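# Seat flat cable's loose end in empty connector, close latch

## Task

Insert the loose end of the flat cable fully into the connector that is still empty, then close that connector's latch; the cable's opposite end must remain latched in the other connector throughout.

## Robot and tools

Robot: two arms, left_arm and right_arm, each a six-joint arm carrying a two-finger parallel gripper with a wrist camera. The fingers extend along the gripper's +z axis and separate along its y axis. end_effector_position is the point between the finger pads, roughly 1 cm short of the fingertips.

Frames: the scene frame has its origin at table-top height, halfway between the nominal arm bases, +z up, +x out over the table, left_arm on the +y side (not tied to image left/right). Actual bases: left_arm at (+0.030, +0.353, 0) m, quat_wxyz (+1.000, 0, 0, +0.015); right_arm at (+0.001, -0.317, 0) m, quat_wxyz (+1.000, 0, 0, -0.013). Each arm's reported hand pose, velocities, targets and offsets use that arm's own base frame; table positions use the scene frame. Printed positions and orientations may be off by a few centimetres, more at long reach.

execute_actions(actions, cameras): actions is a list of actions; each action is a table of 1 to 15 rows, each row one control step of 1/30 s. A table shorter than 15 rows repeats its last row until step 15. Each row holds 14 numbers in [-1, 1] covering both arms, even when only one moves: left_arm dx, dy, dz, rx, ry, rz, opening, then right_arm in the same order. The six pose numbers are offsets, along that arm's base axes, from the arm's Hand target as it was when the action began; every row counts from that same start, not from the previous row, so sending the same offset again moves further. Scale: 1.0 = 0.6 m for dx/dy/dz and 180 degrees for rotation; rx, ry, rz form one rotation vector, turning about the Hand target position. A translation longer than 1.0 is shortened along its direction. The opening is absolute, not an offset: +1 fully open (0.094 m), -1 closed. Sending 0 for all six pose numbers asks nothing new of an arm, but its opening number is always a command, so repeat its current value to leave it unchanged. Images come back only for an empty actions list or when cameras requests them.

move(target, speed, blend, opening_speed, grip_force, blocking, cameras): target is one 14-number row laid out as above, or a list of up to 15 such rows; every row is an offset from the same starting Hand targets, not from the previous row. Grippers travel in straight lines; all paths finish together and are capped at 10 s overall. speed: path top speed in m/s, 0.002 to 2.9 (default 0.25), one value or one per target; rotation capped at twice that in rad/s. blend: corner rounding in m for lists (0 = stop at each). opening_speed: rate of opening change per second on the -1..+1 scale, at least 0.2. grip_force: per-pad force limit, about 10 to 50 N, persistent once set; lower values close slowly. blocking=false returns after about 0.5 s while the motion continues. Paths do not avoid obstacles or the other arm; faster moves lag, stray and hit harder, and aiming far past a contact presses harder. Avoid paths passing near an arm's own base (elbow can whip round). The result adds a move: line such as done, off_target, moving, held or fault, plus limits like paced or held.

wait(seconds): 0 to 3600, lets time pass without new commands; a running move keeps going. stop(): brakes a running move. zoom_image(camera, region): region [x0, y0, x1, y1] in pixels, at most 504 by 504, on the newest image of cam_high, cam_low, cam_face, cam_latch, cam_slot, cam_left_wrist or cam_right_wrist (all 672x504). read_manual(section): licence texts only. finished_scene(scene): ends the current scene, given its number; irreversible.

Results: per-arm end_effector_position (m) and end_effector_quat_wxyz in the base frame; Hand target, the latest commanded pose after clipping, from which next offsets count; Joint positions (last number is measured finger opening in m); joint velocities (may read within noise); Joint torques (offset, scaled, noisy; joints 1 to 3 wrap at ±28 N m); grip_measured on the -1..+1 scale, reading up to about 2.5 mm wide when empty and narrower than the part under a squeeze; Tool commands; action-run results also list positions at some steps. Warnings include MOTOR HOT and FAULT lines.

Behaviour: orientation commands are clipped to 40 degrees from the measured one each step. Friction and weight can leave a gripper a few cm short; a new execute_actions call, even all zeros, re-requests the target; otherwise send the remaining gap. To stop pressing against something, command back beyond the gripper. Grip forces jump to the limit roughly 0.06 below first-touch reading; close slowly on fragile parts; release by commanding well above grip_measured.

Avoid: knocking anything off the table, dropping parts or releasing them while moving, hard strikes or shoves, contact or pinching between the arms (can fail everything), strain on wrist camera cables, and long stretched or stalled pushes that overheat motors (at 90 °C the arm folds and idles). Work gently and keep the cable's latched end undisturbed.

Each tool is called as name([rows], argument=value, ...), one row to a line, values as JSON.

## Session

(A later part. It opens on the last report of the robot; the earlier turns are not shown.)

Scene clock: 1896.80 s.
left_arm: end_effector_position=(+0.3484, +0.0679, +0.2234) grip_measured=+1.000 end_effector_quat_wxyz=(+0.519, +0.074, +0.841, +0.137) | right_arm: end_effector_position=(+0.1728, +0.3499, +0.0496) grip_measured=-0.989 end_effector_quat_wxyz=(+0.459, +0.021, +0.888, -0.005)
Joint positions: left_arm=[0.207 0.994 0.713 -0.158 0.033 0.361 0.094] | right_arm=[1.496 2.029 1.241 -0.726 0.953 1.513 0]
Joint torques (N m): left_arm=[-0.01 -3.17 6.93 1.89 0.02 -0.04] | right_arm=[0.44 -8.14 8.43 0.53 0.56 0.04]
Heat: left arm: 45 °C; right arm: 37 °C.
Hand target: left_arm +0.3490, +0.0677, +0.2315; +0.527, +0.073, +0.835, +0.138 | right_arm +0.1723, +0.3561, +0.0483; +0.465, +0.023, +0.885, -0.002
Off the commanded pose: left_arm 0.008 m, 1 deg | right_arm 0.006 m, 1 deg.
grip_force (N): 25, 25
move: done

wait(seconds=0.1, cameras=["cam_latch","cam_face","cam_slot"])

zoom_image(camera="cam_latch", region=[320, 190, 420, 310])

zoom_image(camera="cam_face", region=[210, 120, 340, 240])

zoom_image(camera="cam_slot", region=[320, 190, 480, 350])

Scene clock: 1904.37 s.
left_arm: end_effector_position=(+0.3484, +0.0679, +0.2234) grip_measured=+1.000 end_effector_quat_wxyz=(+0.519, +0.074, +0.841, +0.137) | right_arm: end_effector_position=(+0.1728, +0.3499, +0.0496) grip_measured=-0.989 end_effector_quat_wxyz=(+0.459, +0.021, +0.888, -0.005)
Joint positions: left_arm=[0.207 0.994 0.713 -0.158 0.033 0.361 0.094] | right_arm=[1.496 2.029 1.241 -0.726 0.953 1.514 0]
Joint torques (N m): left_arm=[-0.01 -3.17 6.93 1.9 0.01 -0.04] | right_arm=[0.57 -8.17 8.27 0.54 0.62 0.07]
Heat: left arm: 45 °C; right arm: 37 °C.
Hand target: left_arm +0.3490, +0.0677, +0.2315; +0.527, +0.073, +0.835, +0.138 | right_arm +0.1723, +0.3561, +0.0483; +0.465, +0.023, +0.885, -0.002
Tool commands: left_gripper/opening=+1.0 right_gripper/opening=-1.0
Off the commanded pose: left_arm 0.008 m, 1 deg | right_arm 0.006 m, 1 deg.
grip_force (N): 25, 25
wait: 0.10 s; at rest from the start
Images, in order (width x height): cam_face 672x504, cam_latch 672x504, cam_slot 672x504.

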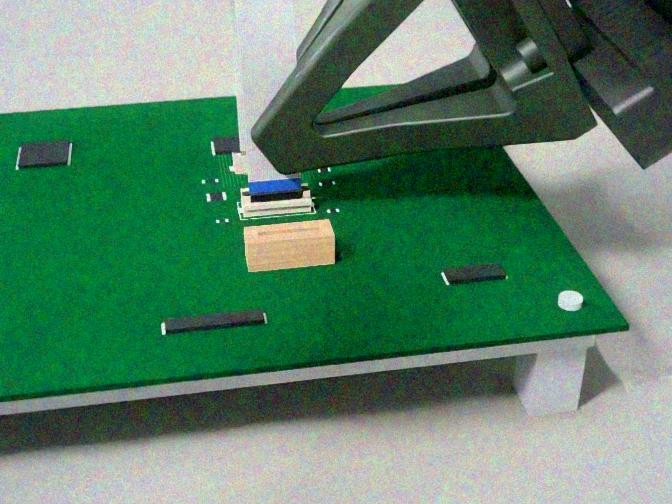

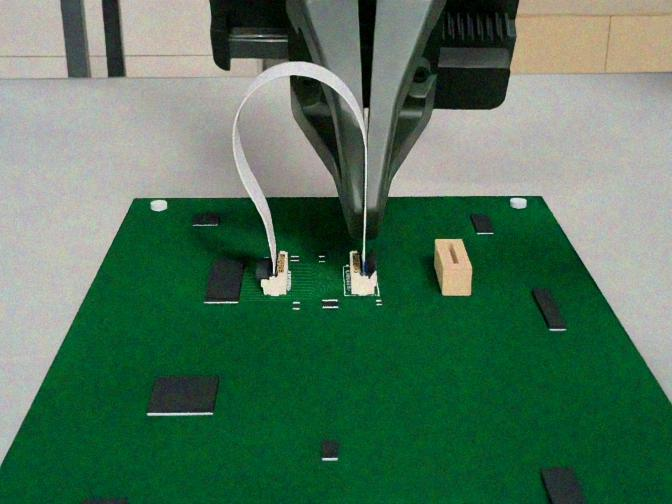

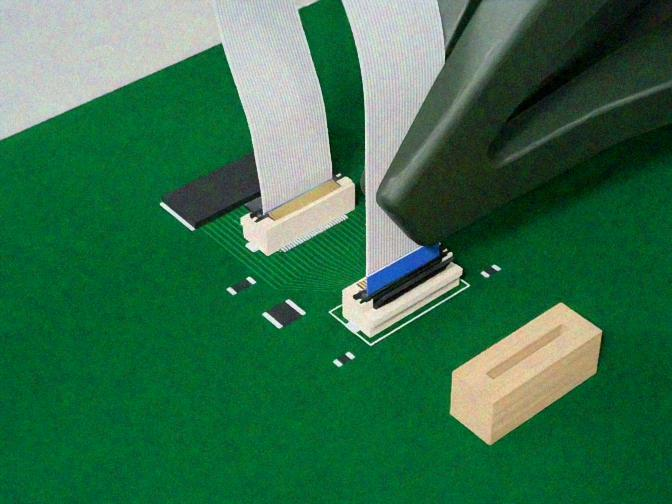

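Scaled by 4.200 from the camera's image (finer frame: 960x720).

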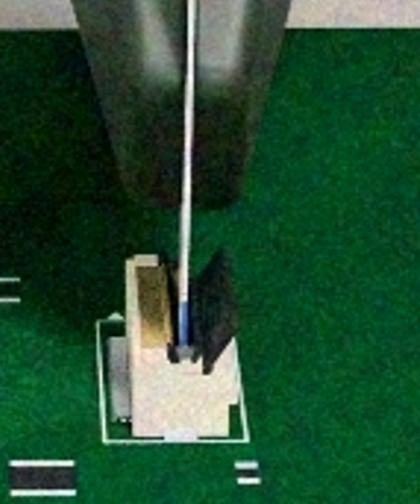

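Scaled by 3.877 from the camera's image (finer frame: 960x720).

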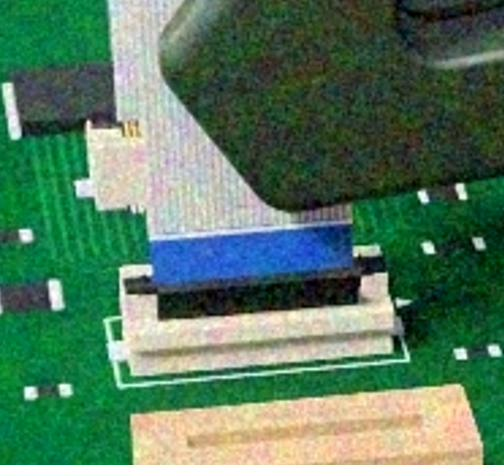

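Scaled by 3.150 from the camera's image (finer frame: 960x720).

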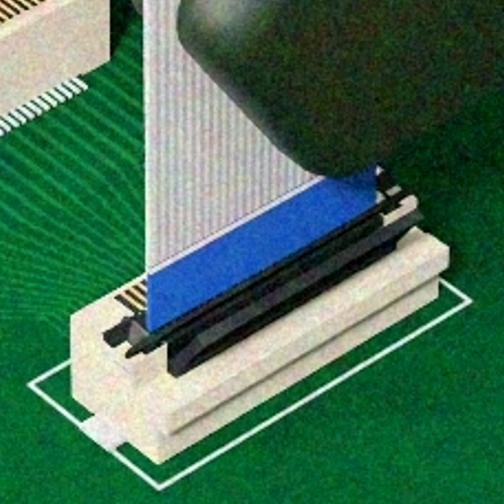

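move(target=[0,0,0,0,0,0,1, 0.0003,0.0003,-0.004,0.00,0.00,0,-1], speed=0.03, cameras=[])

Scene clock: 1909.37 s.
left_arm: end_effector_position=(+0.3484, +0.0679, +0.2234) grip_measured=+1.000 end_effector_quat_wxyz=(+0.519, +0.074, +0.841, +0.137) | right_arm: end_effector_position=(+0.1730, +0.3499, +0.0487) grip_measured=-0.989 end_effector_quat_wxyz=(+0.460, +0.021, +0.888, -0.006)
Joint positions: left_arm=[0.207 0.994 0.713 -0.158 0.033 0.361 0.094] | right_arm=[1.496 2.033 1.241 -0.724 0.955 1.514 0]
Joint torques (N m): left_arm=[-0.02 -3.15 6.93 1.89 0.02 -0.04] | right_arm=[0.59 -7.87 8.12 0.6 0.56 0.07]
Heat: left arm: 45 °C; right arm: 37 °C.
Hand target: left_arm +0.3490, +0.0677, +0.2315; +0.527, +0.073, +0.835, +0.138 | right_arm +0.1725, +0.3562, +0.0460; +0.465, +0.023, +0.885, -0.002
Off the commanded pose: left_arm 0.008 m, 1 deg | right_arm 0.007 m, 1 deg.
grip_force (N): 25, 25
move: done

move(target=[0,0,0,0,0,0,1, 0.0003,0.0003,-0.004,0.00,0.00,0,-1], speed=0.03, cameras=["cam_latch","cam_slot"])

zoom_image(camera="cam_slot", region=[320, 190, 480, 350])

zoom_image(camera="cam_latch", region=[320, 190, 420, 310])

Scene clock: 1918.80 s.
left_arm: end_effector_position=(+0.3484, +0.0679, +0.2234) grip_measured=+1.000 end_effector_quat_wxyz=(+0.519, +0.074, +0.841, +0.137) | right_arm: end_effector_position=(+0.1732, +0.3510, +0.0483) grip_measured=-0.989 end_effector_quat_wxyz=(+0.462, +0.021, +0.887, -0.004)
Joint positions: left_arm=[0.207 0.994 0.713 -0.158 0.033 0.361 0.094] | right_arm=[1.497 2.036 1.241 -0.717 0.959 1.514 0]
Joint torques (N m): left_arm=[0.01 -3.15 6.93 1.9 0.02 -0.04] | right_arm=[0.25 -7.51 7.98 0.6 0.56 0.06]
Heat: left arm: 45 °C; right arm: 37 °C.
Hand target: left_arm +0.3490, +0.0677, +0.2315; +0.527, +0.073, +0.835, +0.138 | right_arm +0.1726, +0.3564, +0.0435; +0.465, +0.023, +0.885, -0.002
Off the commanded pose: left_arm 0.008 m, 1 deg | right_arm 0.007 m, 1 deg.
grip_force (N): 25, 25
move: done

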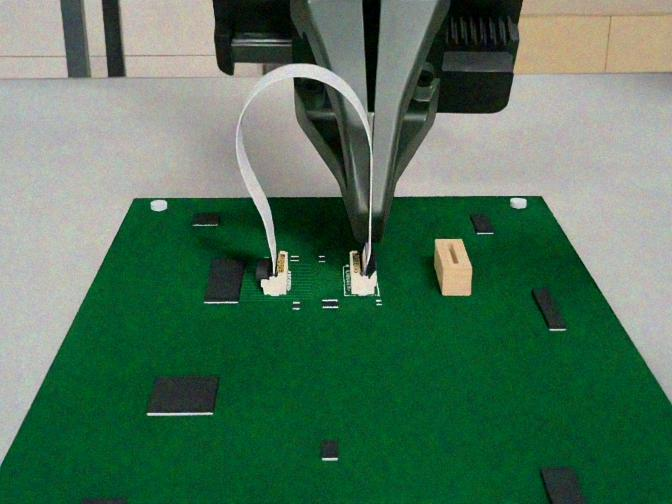

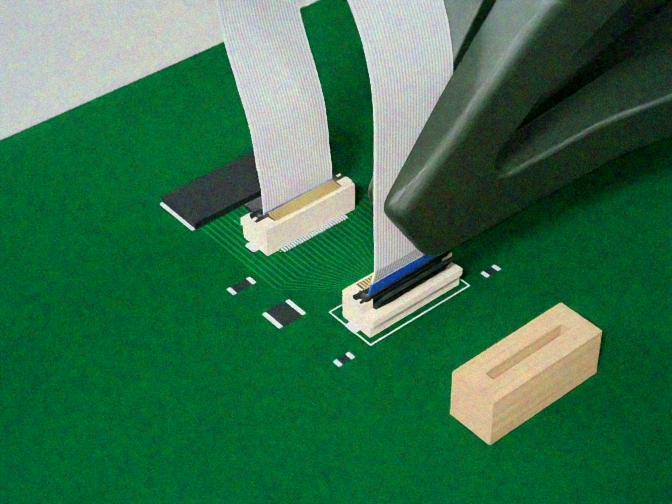

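Scaled by 3.150 from the camera's image (finer frame: 960x720).

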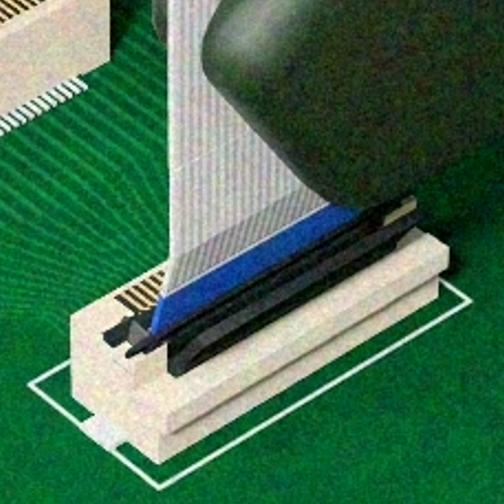

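Scaled by 4.200 from the camera's image (finer frame: 960x720).

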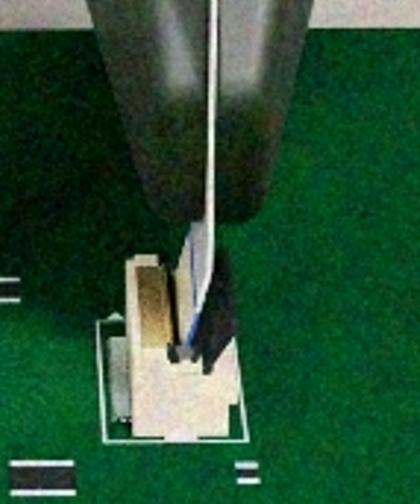

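move(target=[0,0,0,0,0,0,1, 0.000,-0.009,0.00,-0.004,0.00,0,-1], speed=0.03, cameras=["cam_latch"])

zoom_image(camera="cam_latch", region=[320, 190, 420, 310])

Scene clock: 1928.93 s.
left_arm: end_effector_position=(+0.3484, +0.0679, +0.2234) grip_measured=+1.000 end_effector_quat_wxyz=(+0.519, +0.074, +0.841, +0.137) | right_arm: end_effector_position=(+0.1732, +0.3510, +0.0483) grip_measured=-0.989 end_effector_quat_wxyz=(+0.462, +0.021, +0.887, -0.004)
Joint positions: left_arm=[0.207 0.994 0.713 -0.158 0.033 0.361 0.094] | right_arm=[1.497 2.036 1.241 -0.717 0.959 1.514 0]
Joint torques (N m): left_arm=[-0.02 -3.17 6.93 1.89 0.02 -0.04] | right_arm=[0.16 -8.77 6.37 0.54 0.56 0.03]
Heat: left arm: 45 °C; right arm: 37 °C.
Hand target: left_arm +0.3490, +0.0677, +0.2315; +0.527, +0.073, +0.835, +0.138 | right_arm +0.1726, +0.3510, +0.0435; +0.465, +0.020, +0.885, -0.007
Off the commanded pose: left_arm 0.008 m, 1 deg | right_arm 0.005 m, 1 deg.
grip_force (N): 25, 25
move: done

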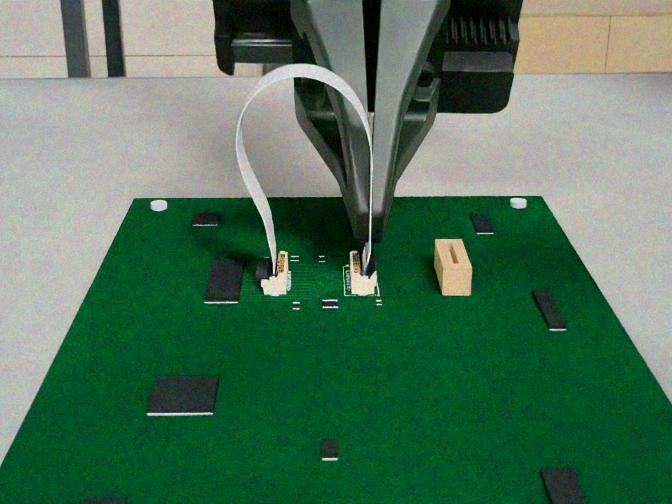

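Scaled by 4.200 from the camera's image (finer frame: 960x720).

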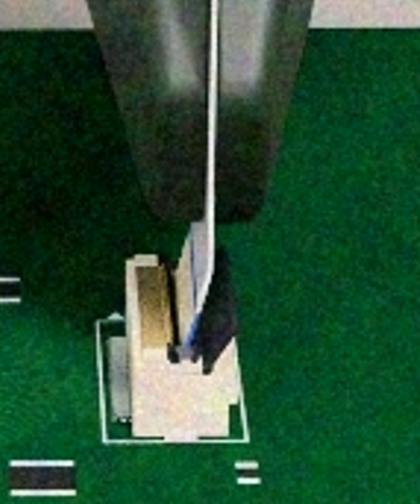

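move(target=[0,0,0,0,0,0,1, 0.000,-0.009,0.00,-0.006,0.00,0,-1], speed=0.03, cameras=[])

Scene clock: 1936.00 s.
left_arm: end_effector_position=(+0.3484, +0.0679, +0.2234) grip_measured=+1.000 end_effector_quat_wxyz=(+0.519, +0.074, +0.841, +0.137) | right_arm: end_effector_position=(+0.1732, +0.3510, +0.0483) grip_measured=-0.989 end_effector_quat_wxyz=(+0.462, +0.021, +0.887, -0.004)
Joint positions: left_arm=[0.207 0.994 0.713 -0.158 0.033 0.361 0.094] | right_arm=[1.497 2.036 1.241 -0.717 0.959 1.514 0]
Joint torques (N m): left_arm=[-0.01 -3.14 6.91 1.89 0.03 -0.04] | right_arm=[0.1 -9.32 5.33 0.43 0.59 0.04]
Heat: left arm: 45 °C; right arm: 37 °C.
Hand target: left_arm +0.3490, +0.0677, +0.2315; +0.527, +0.073, +0.835, +0.138 | right_arm +0.1726, +0.3456, +0.0435; +0.465, +0.016, +0.885, -0.016
Off the commanded pose: left_arm 0.008 m, 1 deg | right_arm 0.007 m, 2 deg.
grip_force (N): 25, 25
move: done

move(target=[0,0,0,0,0,0,1, 0.000,-0.007,0.00,0,0.00,0,-1], speed=0.03, cameras=[])

Scene clock: 1944.03 s.
left_arm: end_effector_position=(+0.3484, +0.0679, +0.2234) grip_measured=+1.000 end_effector_quat_wxyz=(+0.519, +0.074, +0.841, +0.137) | right_arm: end_effector_position=(+0.1731, +0.3482, +0.0469) grip_measured=-0.989 end_effector_quat_wxyz=(+0.464, +0.019, +0.886, -0.008)
Joint positions: left_arm=[0.207 0.994 0.713 -0.158 0.033 0.361 0.094] | right_arm=[1.498 2.036 1.232 -0.717 0.964 1.514 0]
Joint torques (N m): left_arm=[0.01 -3.18 6.93 1.89 0.02 -0.04] | right_arm=[-0.13 -10.36 4.18 0.47 0.49 0.03]
Heat: left arm: 45 °C; right arm: 37 °C.
Hand target: left_arm +0.3490, +0.0677, +0.2315; +0.527, +0.073, +0.835, +0.138 | right_arm +0.1727, +0.3414, +0.0435; +0.465, +0.016, +0.885, -0.016
Off the commanded pose: left_arm 0.008 m, 1 deg | right_arm 0.008 m, 1 deg.
grip_force (N): 25, 25
move: done

wait(seconds=0.1, cameras=["cam_latch","cam_face","cam_slot"])

zoom_image(camera="cam_latch", region=[320, 190, 420, 310])

zoom_image(camera="cam_face", region=[210, 120, 340, 240])

zoom_image(camera="cam_slot", region=[320, 190, 480, 350])

Scene clock: 1951.00 s.
left_arm: end_effector_position=(+0.3484, +0.0679, +0.2234) grip_measured=+1.000 end_effector_quat_wxyz=(+0.519, +0.074, +0.841, +0.137) | right_arm: end_effector_position=(+0.1731, +0.3482, +0.0469) grip_measured=-0.989 end_effector_quat_wxyz=(+0.464, +0.019, +0.886, -0.008)
Joint positions: left_arm=[0.207 0.994 0.713 -0.158 0.033 0.361 0.094] | right_arm=[1.498 2.036 1.232 -0.717 0.964 1.514 0]
Joint torques (N m): left_arm=[-0.01 -3.15 6.93 1.89 0.02 -0.04] | right_arm=[0.05 -10.29 3.99 0.5 0.5 0.04]
Heat: left arm: 45 °C; right arm: 37 °C.
Hand target: left_arm +0.3490, +0.0677, +0.2315; +0.527, +0.073, +0.835, +0.138 | right_arm +0.1727, +0.3414, +0.0435; +0.465, +0.016, +0.885, -0.016
Tool commands: left_gripper/opening=+1.0 right_gripper/opening=-1.0
Off the commanded pose: left_arm 0.008 m, 1 deg | right_arm 0.008 m, 1 deg.
grip_force (N): 25, 25
wait: 0.10 s; at rest from the start
Images, in order (width x height): cam_face 672x504, cam_latch 672x504, cam_slot 672x504.

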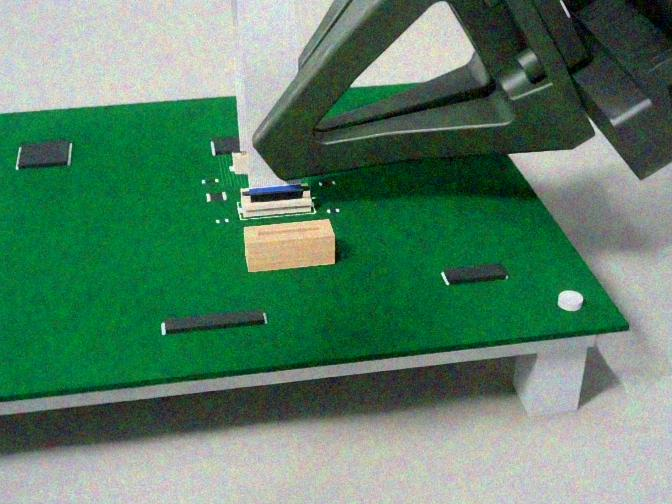

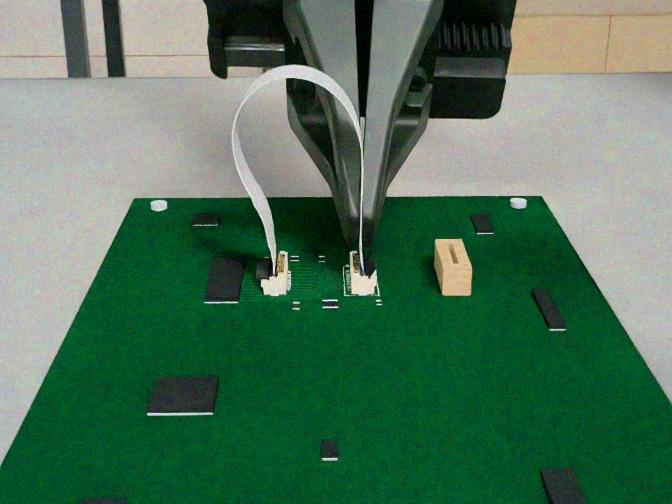

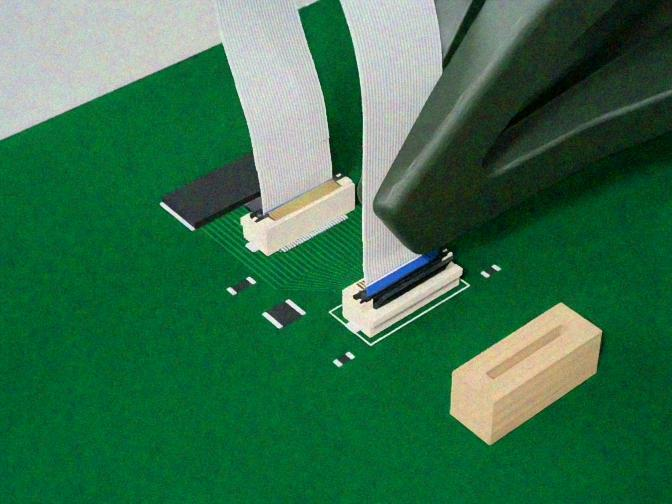

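Scaled by 4.200 from the camera's image (finer frame: 960x720).

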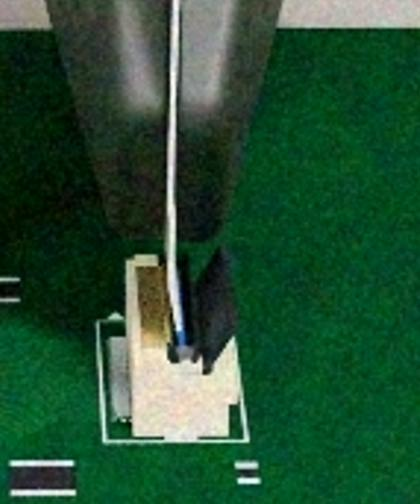

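Scaled by 3.877 from the camera's image (finer frame: 960x720).

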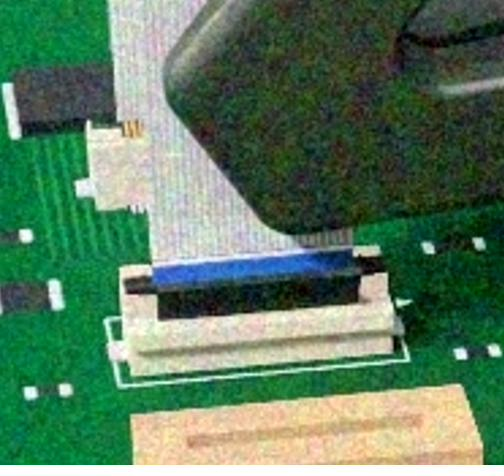

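Scaled by 3.150 from the camera's image (finer frame: 960x720).

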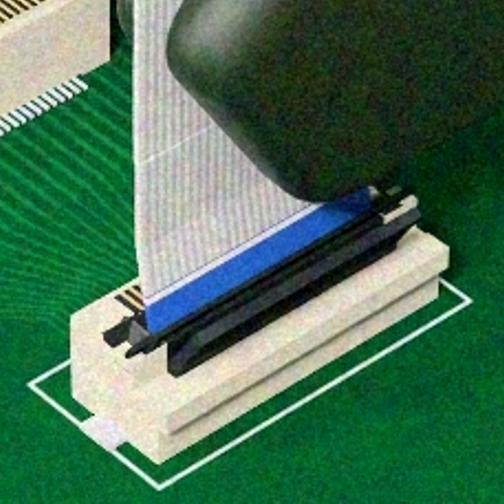

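move(target=[0,0,0,0,0,0,1, 0.000,0.009,-0.004,0.005,0.00,0,-1], speed=0.03, cameras=[])

Scene clock: 1967.23 s.
left_arm: end_effector_position=(+0.3484, +0.0679, +0.2234) grip_measured=+1.000 end_effector_quat_wxyz=(+0.519, +0.074, +0.841, +0.137) | right_arm: end_effector_position=(+0.1731, +0.3493, +0.0469) grip_measured=-0.989 end_effector_quat_wxyz=(+0.464, +0.020, +0.886, -0.006)
Joint positions: left_arm=[0.207 0.994 0.713 -0.158 0.033 0.361 0.094] | right_arm=[1.498 2.036 1.232 -0.711 0.964 1.514 0]
Joint torques (N m): left_arm=[-0.02 -3.17 6.94 1.89 0.02 -0.04] | right_arm=[0.03 -9.07 5.12 0.61 0.52 0.06]
Heat: left arm: 45 °C; right arm: 38 °C.
Hand target: left_arm +0.3490, +0.0677, +0.2315; +0.527, +0.073, +0.835, +0.138 | right_arm +0.1727, +0.3468, +0.0411; +0.465, +0.019, +0.885, -0.009
Off the commanded pose: left_arm 0.008 m, 1 deg | right_arm 0.006 m, 0 deg.
grip_force (N): 25, 25
move: done

move(target=[0,0,0,0,0,0,1, 0.000,0.002,-0.006,0.001,0.00,0,-1], speed=0.03, cameras=[])

Scene clock: 1972.80 s.
left_arm: end_effector_position=(+0.3484, +0.0679, +0.2234) grip_measured=+1.000 end_effector_quat_wxyz=(+0.519, +0.074, +0.841, +0.137) | right_arm: end_effector_position=(+0.1732, +0.3499, +0.0470) grip_measured=-0.989 end_effector_quat_wxyz=(+0.464, +0.021, +0.886, -0.004)
Joint positions: left_arm=[0.207 0.994 0.713 -0.158 0.033 0.361 0.094] | right_arm=[1.498 2.036 1.232 -0.708 0.964 1.514 0]
Joint torques (N m): left_arm=[-0.03 -3.15 6.93 1.89 0.02 -0.04] | right_arm=[0.09 -8.44 4.81 0.72 0.53 0.06]
Heat: left arm: 45 °C; right arm: 38 °C.
Hand target: left_arm +0.3490, +0.0677, +0.2315; +0.527, +0.073, +0.835, +0.138 | right_arm +0.1727, +0.3480, +0.0375; +0.465, +0.020, +0.885, -0.007
Off the commanded pose: left_arm 0.008 m, 1 deg | right_arm 0.010 m, 0 deg.
grip_force (N): 25, 25
move: done

move(target=[0,0,0,0,0,0,1, 0.000,-0.004,-0.005,-0.001,0.00,0,-1], speed=0.03, cameras=["cam_latch","cam_face","cam_slot"])

zoom_image(camera="cam_latch", region=[320, 190, 420, 310])

zoom_image(camera="cam_slot", region=[320, 190, 480, 350])

Scene clock: 1981.10 s.
left_arm: end_effector_position=(+0.3484, +0.0679, +0.2234) grip_measured=+1.000 end_effector_quat_wxyz=(+0.519, +0.074, +0.841, +0.137) | right_arm: end_effector_position=(+0.1732, +0.3496, +0.0455) grip_measured=-0.989 end_effector_quat_wxyz=(+0.464, +0.022, +0.885, -0.002)
Joint positions: left_arm=[0.207 0.994 0.713 -0.158 0.033 0.361 0.094] | right_arm=[1.498 2.036 1.224 -0.696 0.964 1.514 0]
Joint torques (N m): left_arm=[-0.02 -3.17 6.94 1.89 0.02 -0.04] | right_arm=[-0.12 -8.36 4.42 0.76 0.53 0.05]
Heat: left arm: 45 °C; right arm: 38 °C.
Hand target: left_arm +0.3490, +0.0677, +0.2315; +0.527, +0.073, +0.835, +0.138 | right_arm +0.1727, +0.3457, +0.0345; +0.465, +0.019, +0.885, -0.009
Off the commanded pose: left_arm 0.008 m, 1 deg | right_arm 0.012 m, 1 deg.
grip_force (N): 25, 25
move: off_target (right_arm)
Images, in order (width x height): cam_face 672x504, cam_latch 672x504, cam_slot 672x504.

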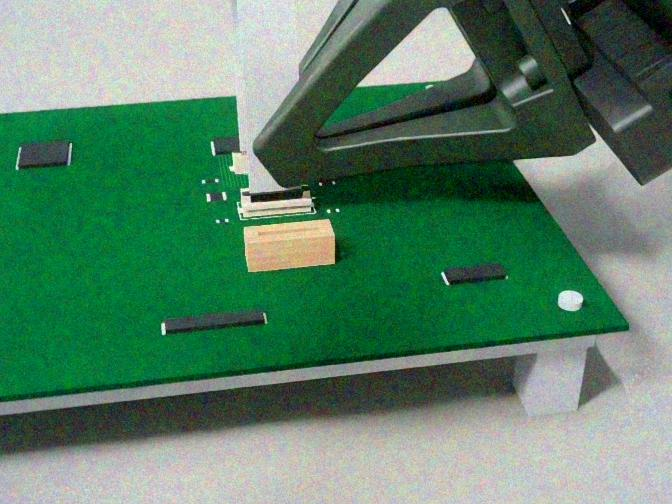

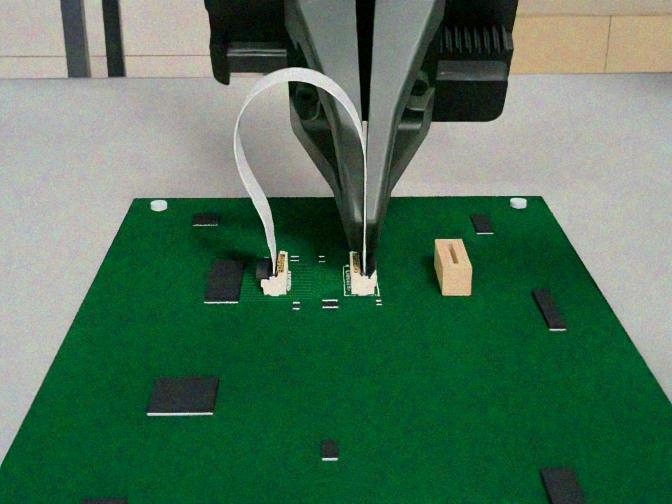

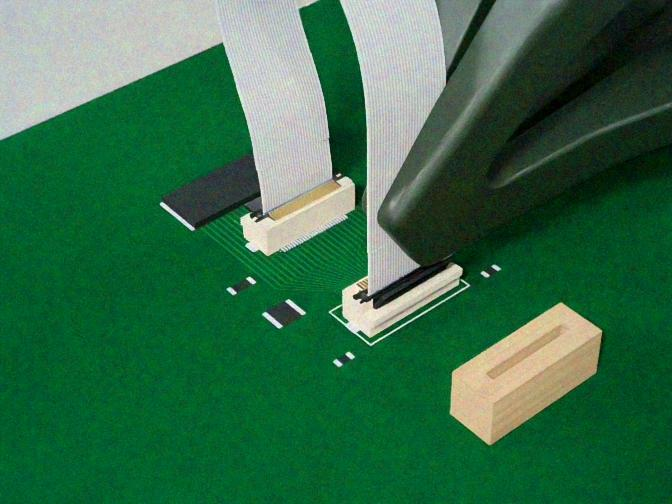

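Scaled by 4.200 from the camera's image (finer frame: 960x720).

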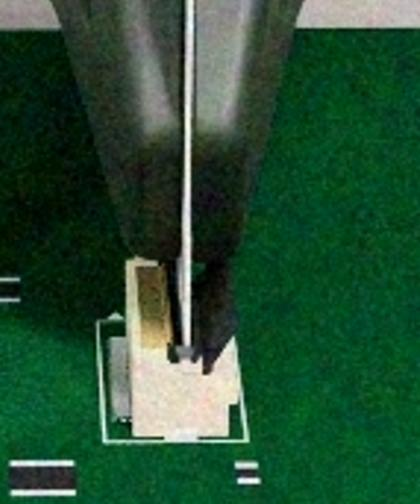

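Scaled by 3.150 from the camera's image (finer frame: 960x720).

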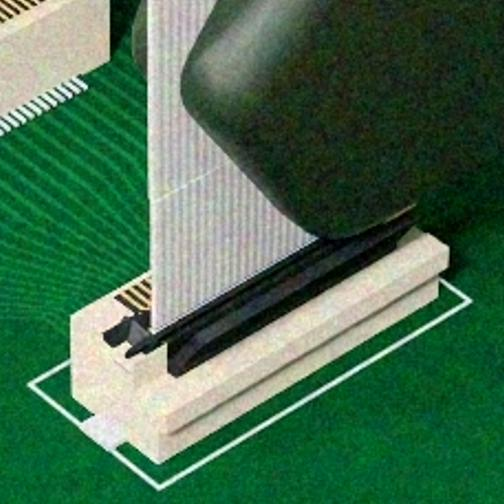

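move(target=[0,0,0,0,0,0,1, 0,0,0,0,0,0,-0.95], opening_speed=0.2, cameras=["cam_latch","cam_slot"])

zoom_image(camera="cam_latch", region=[320, 190, 420, 310])

zoom_image(camera="cam_slot", region=[320, 190, 480, 350])

Scene clock: 1998.17 s.
left_arm: end_effector_position=(+0.3484, +0.0679, +0.2234) grip_measured=+1.000 end_effector_quat_wxyz=(+0.519, +0.074, +0.841, +0.137) | right_arm: end_effector_position=(+0.1731, +0.3504, +0.0453) grip_measured=-0.952 end_effector_quat_wxyz=(+0.464, +0.023, +0.886, +0.000)
Joint positions: left_arm=[0.207 0.994 0.713 -0.158 0.033 0.361 0.094] | right_arm=[1.498 2.036 1.224 -0.692 0.963 1.514 0.002]
Joint torques (N m): left_arm=[-0.01 -3.17 6.93 1.9 0.02 -0.04] | right_arm=[-0.08 -8.39 4.3 0.71 0.5 0.02]
Heat: left arm: 45 °C; right arm: 37 °C.
Hand target: left_arm +0.3490, +0.0677, +0.2315; +0.527, +0.073, +0.835, +0.138 | right_arm +0.1727, +0.3457, +0.0345; +0.465, +0.019, +0.885, -0.009
Off the commanded pose: left_arm 0.008 m, 1 deg | right_arm 0.012 m, 1 deg.
grip_force (N): 25, 25
move: done

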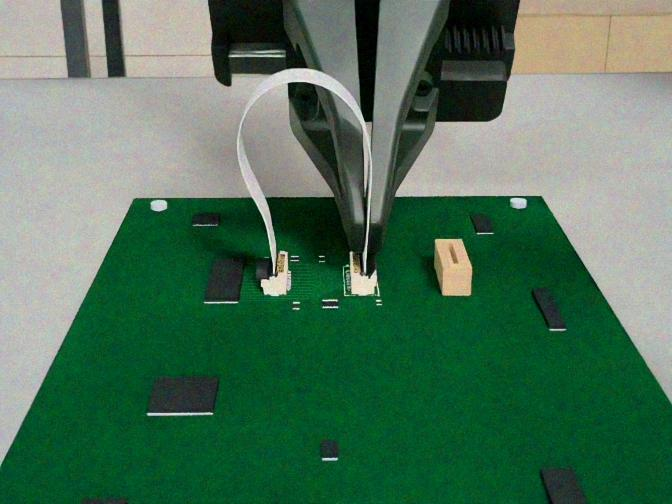

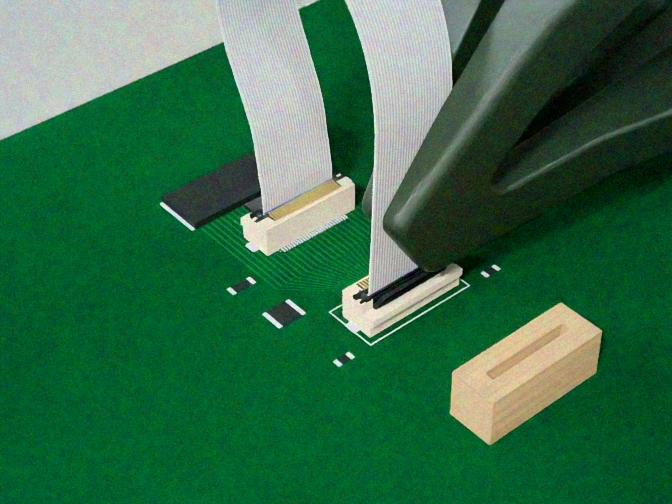

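Scaled by 4.200 from the camera's image (finer frame: 960x720).

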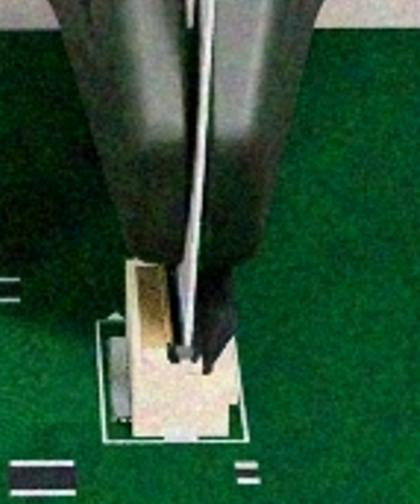

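Scaled by 3.150 from the camera's image (finer frame: 960x720).

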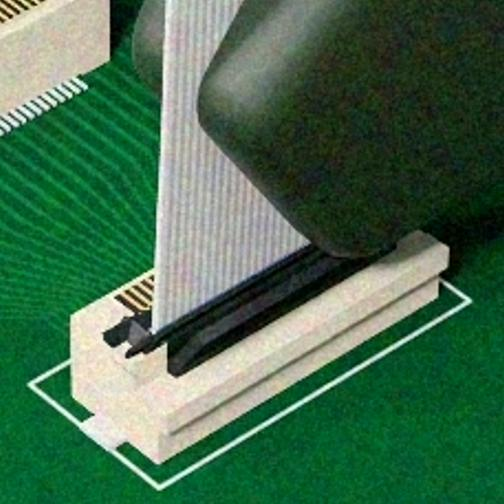

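move(target=[0,0,0,0,0,0,1, 0,0.003,-0.005,0,0,0,-0.95], speed=0.03, cameras=["cam_latch","cam_slot"])

zoom_image(camera="cam_latch", region=[320, 190, 420, 310])

zoom_image(camera="cam_slot", region=[320, 190, 480, 350])

Scene clock: 2005.30 s.
left_arm: end_effector_position=(+0.3484, +0.0679, +0.2234) grip_measured=+1.000 end_effector_quat_wxyz=(+0.519, +0.074, +0.841, +0.137) | right_arm: end_effector_position=(+0.1734, +0.3505, +0.0446) grip_measured=-0.952 end_effector_quat_wxyz=(+0.465, +0.022, +0.885, -0.001)
Joint positions: left_arm=[0.207 0.994 0.713 -0.158 0.033 0.361 0.094] | right_arm=[1.498 2.039 1.224 -0.69 0.965 1.514 0.002]
Joint torques (N m): left_arm=[-0.01 -3.17 6.94 1.89 0.02 -0.04] | right_arm=[-0.01 -7.56 4.74 0.74 0.51 0.06]
Heat: left arm: 45 °C; right arm: 37 °C.
Hand target: left_arm +0.3490, +0.0677, +0.2315; +0.527, +0.073, +0.835, +0.138 | right_arm +0.1727, +0.3475, +0.0316; +0.465, +0.020, +0.885, -0.009
Off the commanded pose: left_arm 0.008 m, 1 deg | right_arm 0.013 m, 1 deg.
grip_force (N): 25, 25
move: off_target (right_arm)

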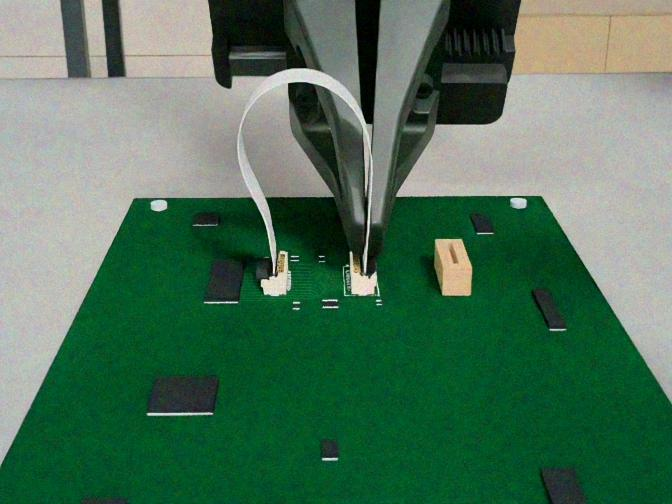

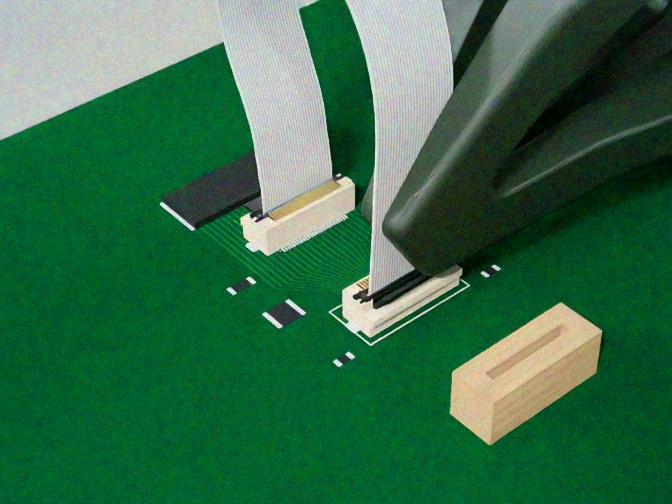

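Scaled by 4.200 from the camera's image (finer frame: 960x720).

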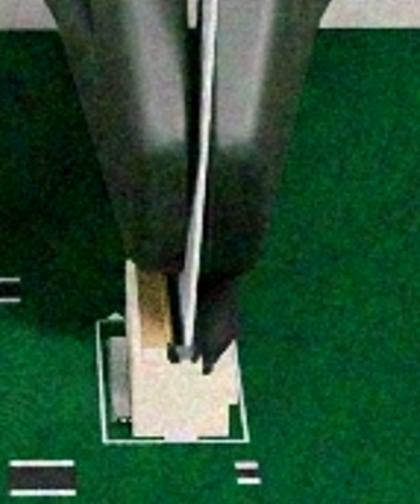

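Scaled by 3.150 from the camera's image (finer frame: 960x720).

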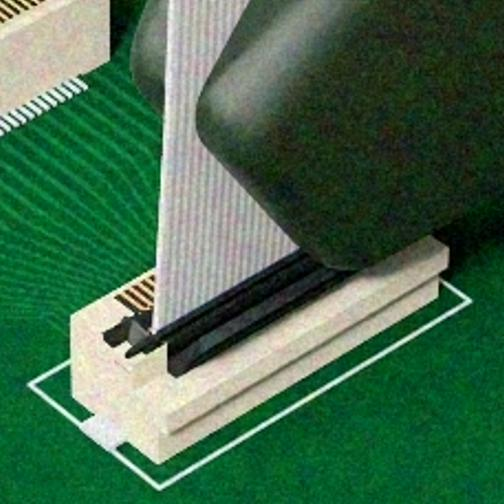

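move(target=[0,0,0,0,0,0,1, 0,0.001,-0.005,0,0,0,-0.95], speed=0.03, cameras=[])

Scene clock: 2010.30 s.
left_arm: end_effector_position=(+0.3484, +0.0679, +0.2234) grip_measured=+1.000 end_effector_quat_wxyz=(+0.519, +0.074, +0.841, +0.137) | right_arm: end_effector_position=(+0.1739, +0.3505, +0.0443) grip_measured=-0.951 end_effector_quat_wxyz=(+0.468, +0.022, +0.883, -0.002)
Joint positions: left_arm=[0.207 0.994 0.713 -0.158 0.033 0.361 0.094] | right_arm=[1.498 2.044 1.224 -0.687 0.973 1.514 0.002]
Joint torques (N m): left_arm=[0.01 -3.17 6.93 1.89 0.02 -0.04] | right_arm=[0.09 -7.42 4.48 0.83 0.4 0.06]
Heat: left arm: 45 °C; right arm: 37 °C.
Hand target: left_arm +0.3490, +0.0677, +0.2315; +0.527, +0.073, +0.835, +0.138 | right_arm +0.1727, +0.3481, +0.0287; +0.465, +0.020, +0.885, -0.009
Off the commanded pose: left_arm 0.008 m, 1 deg | right_arm 0.016 m, 1 deg.
grip_force (N): 25, 25
move: off_target (right_arm)

wait(seconds=0.1, cameras=["cam_latch","cam_face","cam_slot"])

zoom_image(camera="cam_latch", region=[320, 190, 420, 310])

zoom_image(camera="cam_face", region=[210, 120, 340, 240])

zoom_image(camera="cam_slot", region=[320, 190, 480, 350])

Scene clock: 2018.93 s.
left_arm: end_effector_position=(+0.3484, +0.0679, +0.2234) grip_measured=+1.000 end_effector_quat_wxyz=(+0.519, +0.074, +0.841, +0.137) | right_arm: end_effector_position=(+0.1739, +0.3505, +0.0443) grip_measured=-0.951 end_effector_quat_wxyz=(+0.468, +0.022, +0.883, -0.002)
Joint positions: left_arm=[0.207 0.994 0.713 -0.158 0.033 0.361 0.094] | right_arm=[1.498 2.044 1.224 -0.687 0.973 1.514 0.002]
Joint torques (N m): left_arm=[-0.01 -3.17 6.94 1.89 0.02 -0.04] | right_arm=[0.09 -7.46 4.78 0.83 0.43 0.07]
Heat: left arm: 45 °C; right arm: 37 °C.
Hand target: left_arm +0.3490, +0.0677, +0.2315; +0.527, +0.073, +0.835, +0.138 | right_arm +0.1727, +0.3481, +0.0287; +0.465, +0.020, +0.885, -0.009
Tool commands: left_gripper/opening=+1.0 right_gripper/opening=-0.95
Off the commanded pose: left_arm 0.008 m, 1 deg | right_arm 0.016 m, 1 deg.
grip_force (N): 25, 25
wait: 0.10 s; at rest from the start
Images, in order (width x height): cam_face 672x504, cam_latch 672x504, cam_slot 672x504.

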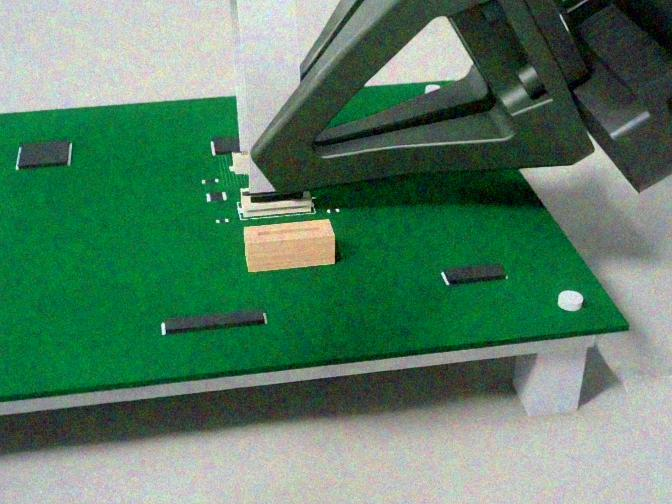

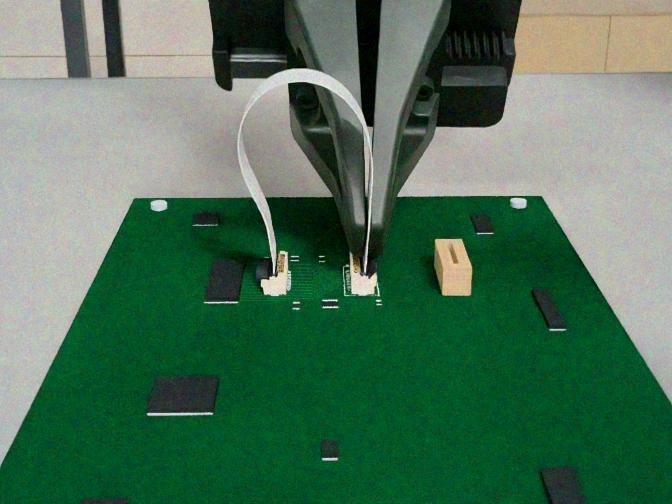

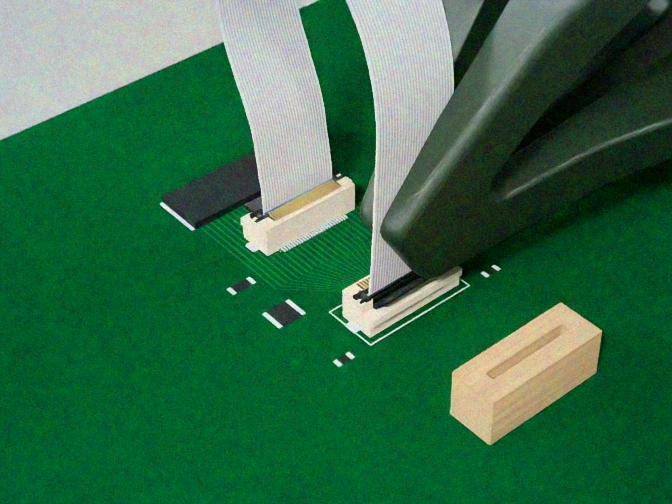

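Scaled by 4.200 from the camera's image (finer frame: 960x720).

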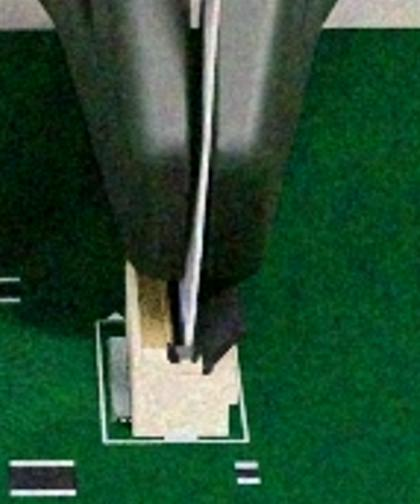

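Scaled by 3.877 from the camera's image (finer frame: 960x720).

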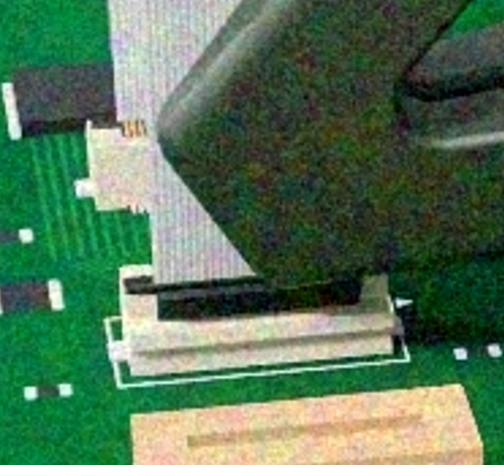

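Scaled by 3.150 from the camera's image (finer frame: 960x720).

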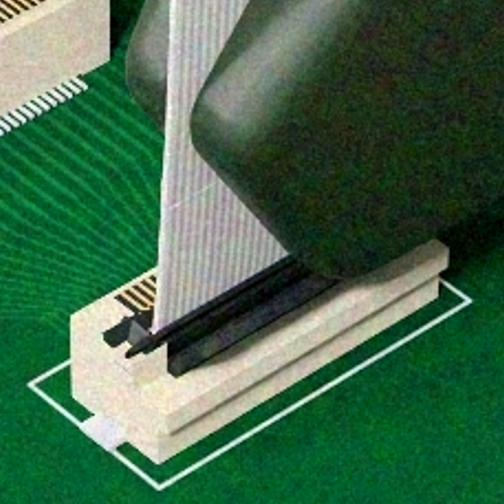

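move(target=[0,0,0,0,0,0,1, 0,0.001,-0.006,0,0,0,-0.95], speed=0.03, cameras=["cam_latch","cam_slot"])

zoom_image(camera="cam_latch", region=[320, 190, 420, 310])

zoom_image(camera="cam_slot", region=[320, 190, 480, 350])

Scene clock: 2029.50 s.
left_arm: end_effector_position=(+0.3484, +0.0679, +0.2234) grip_measured=+1.000 end_effector_quat_wxyz=(+0.519, +0.074, +0.841, +0.137) | right_arm: end_effector_position=(+0.1739, +0.3506, +0.0440) grip_measured=-0.951 end_effector_quat_wxyz=(+0.473, +0.019, +0.881, -0.004)
Joint positions: left_arm=[0.207 0.994 0.713 -0.158 0.033 0.361 0.094] | right_arm=[1.501 2.049 1.224 -0.687 0.984 1.514 0.002]
Joint torques (N m): left_arm=[-0.02 -3.15 6.93 1.89 0.02 -0.04] | right_arm=[-0.16 -7.01 4.4 0.93 0.32 0.08]
Heat: left arm: 45 °C; right arm: 37 °C.
Hand target: left_arm +0.3490, +0.0677, +0.2315; +0.527, +0.073, +0.835, +0.138 | right_arm +0.1726, +0.3487, +0.0250; +0.465, +0.019, +0.885, -0.009
Off the commanded pose: left_arm 0.008 m, 1 deg | right_arm 0.019 m, 1 deg.
grip_force (N): 25, 25
move: off_target (right_arm)

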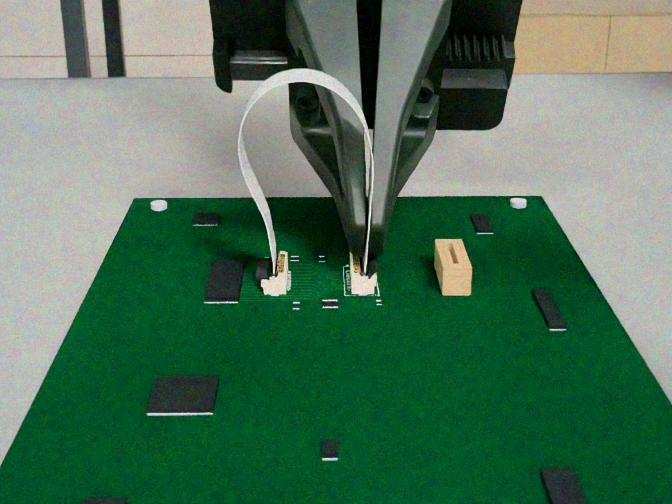

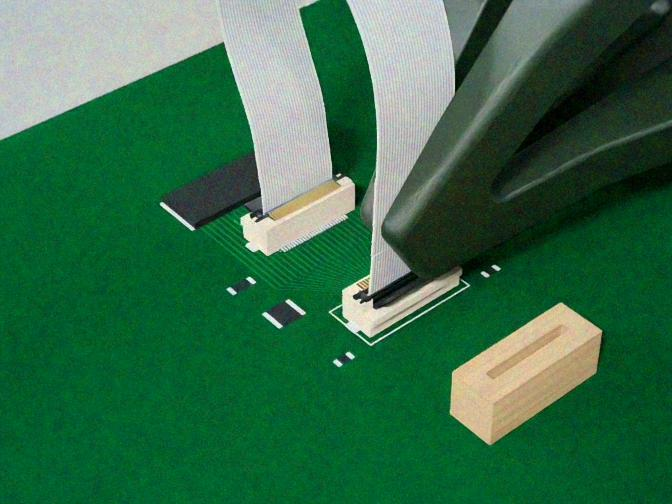

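Scaled by 4.200 from the camera's image (finer frame: 960x720).

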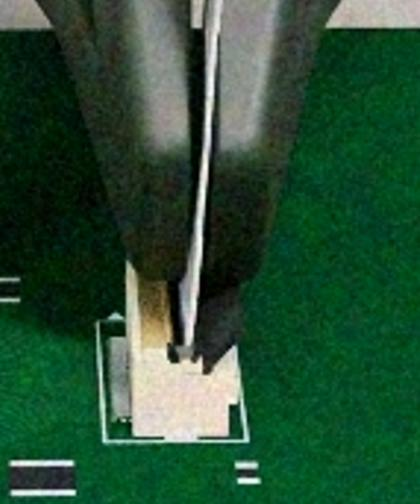

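Scaled by 3.150 from the camera's image (finer frame: 960x720).

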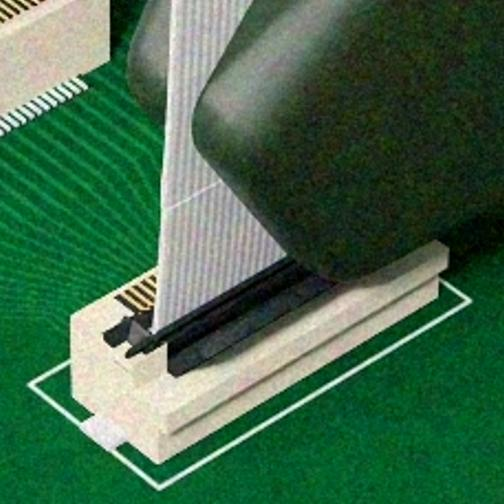

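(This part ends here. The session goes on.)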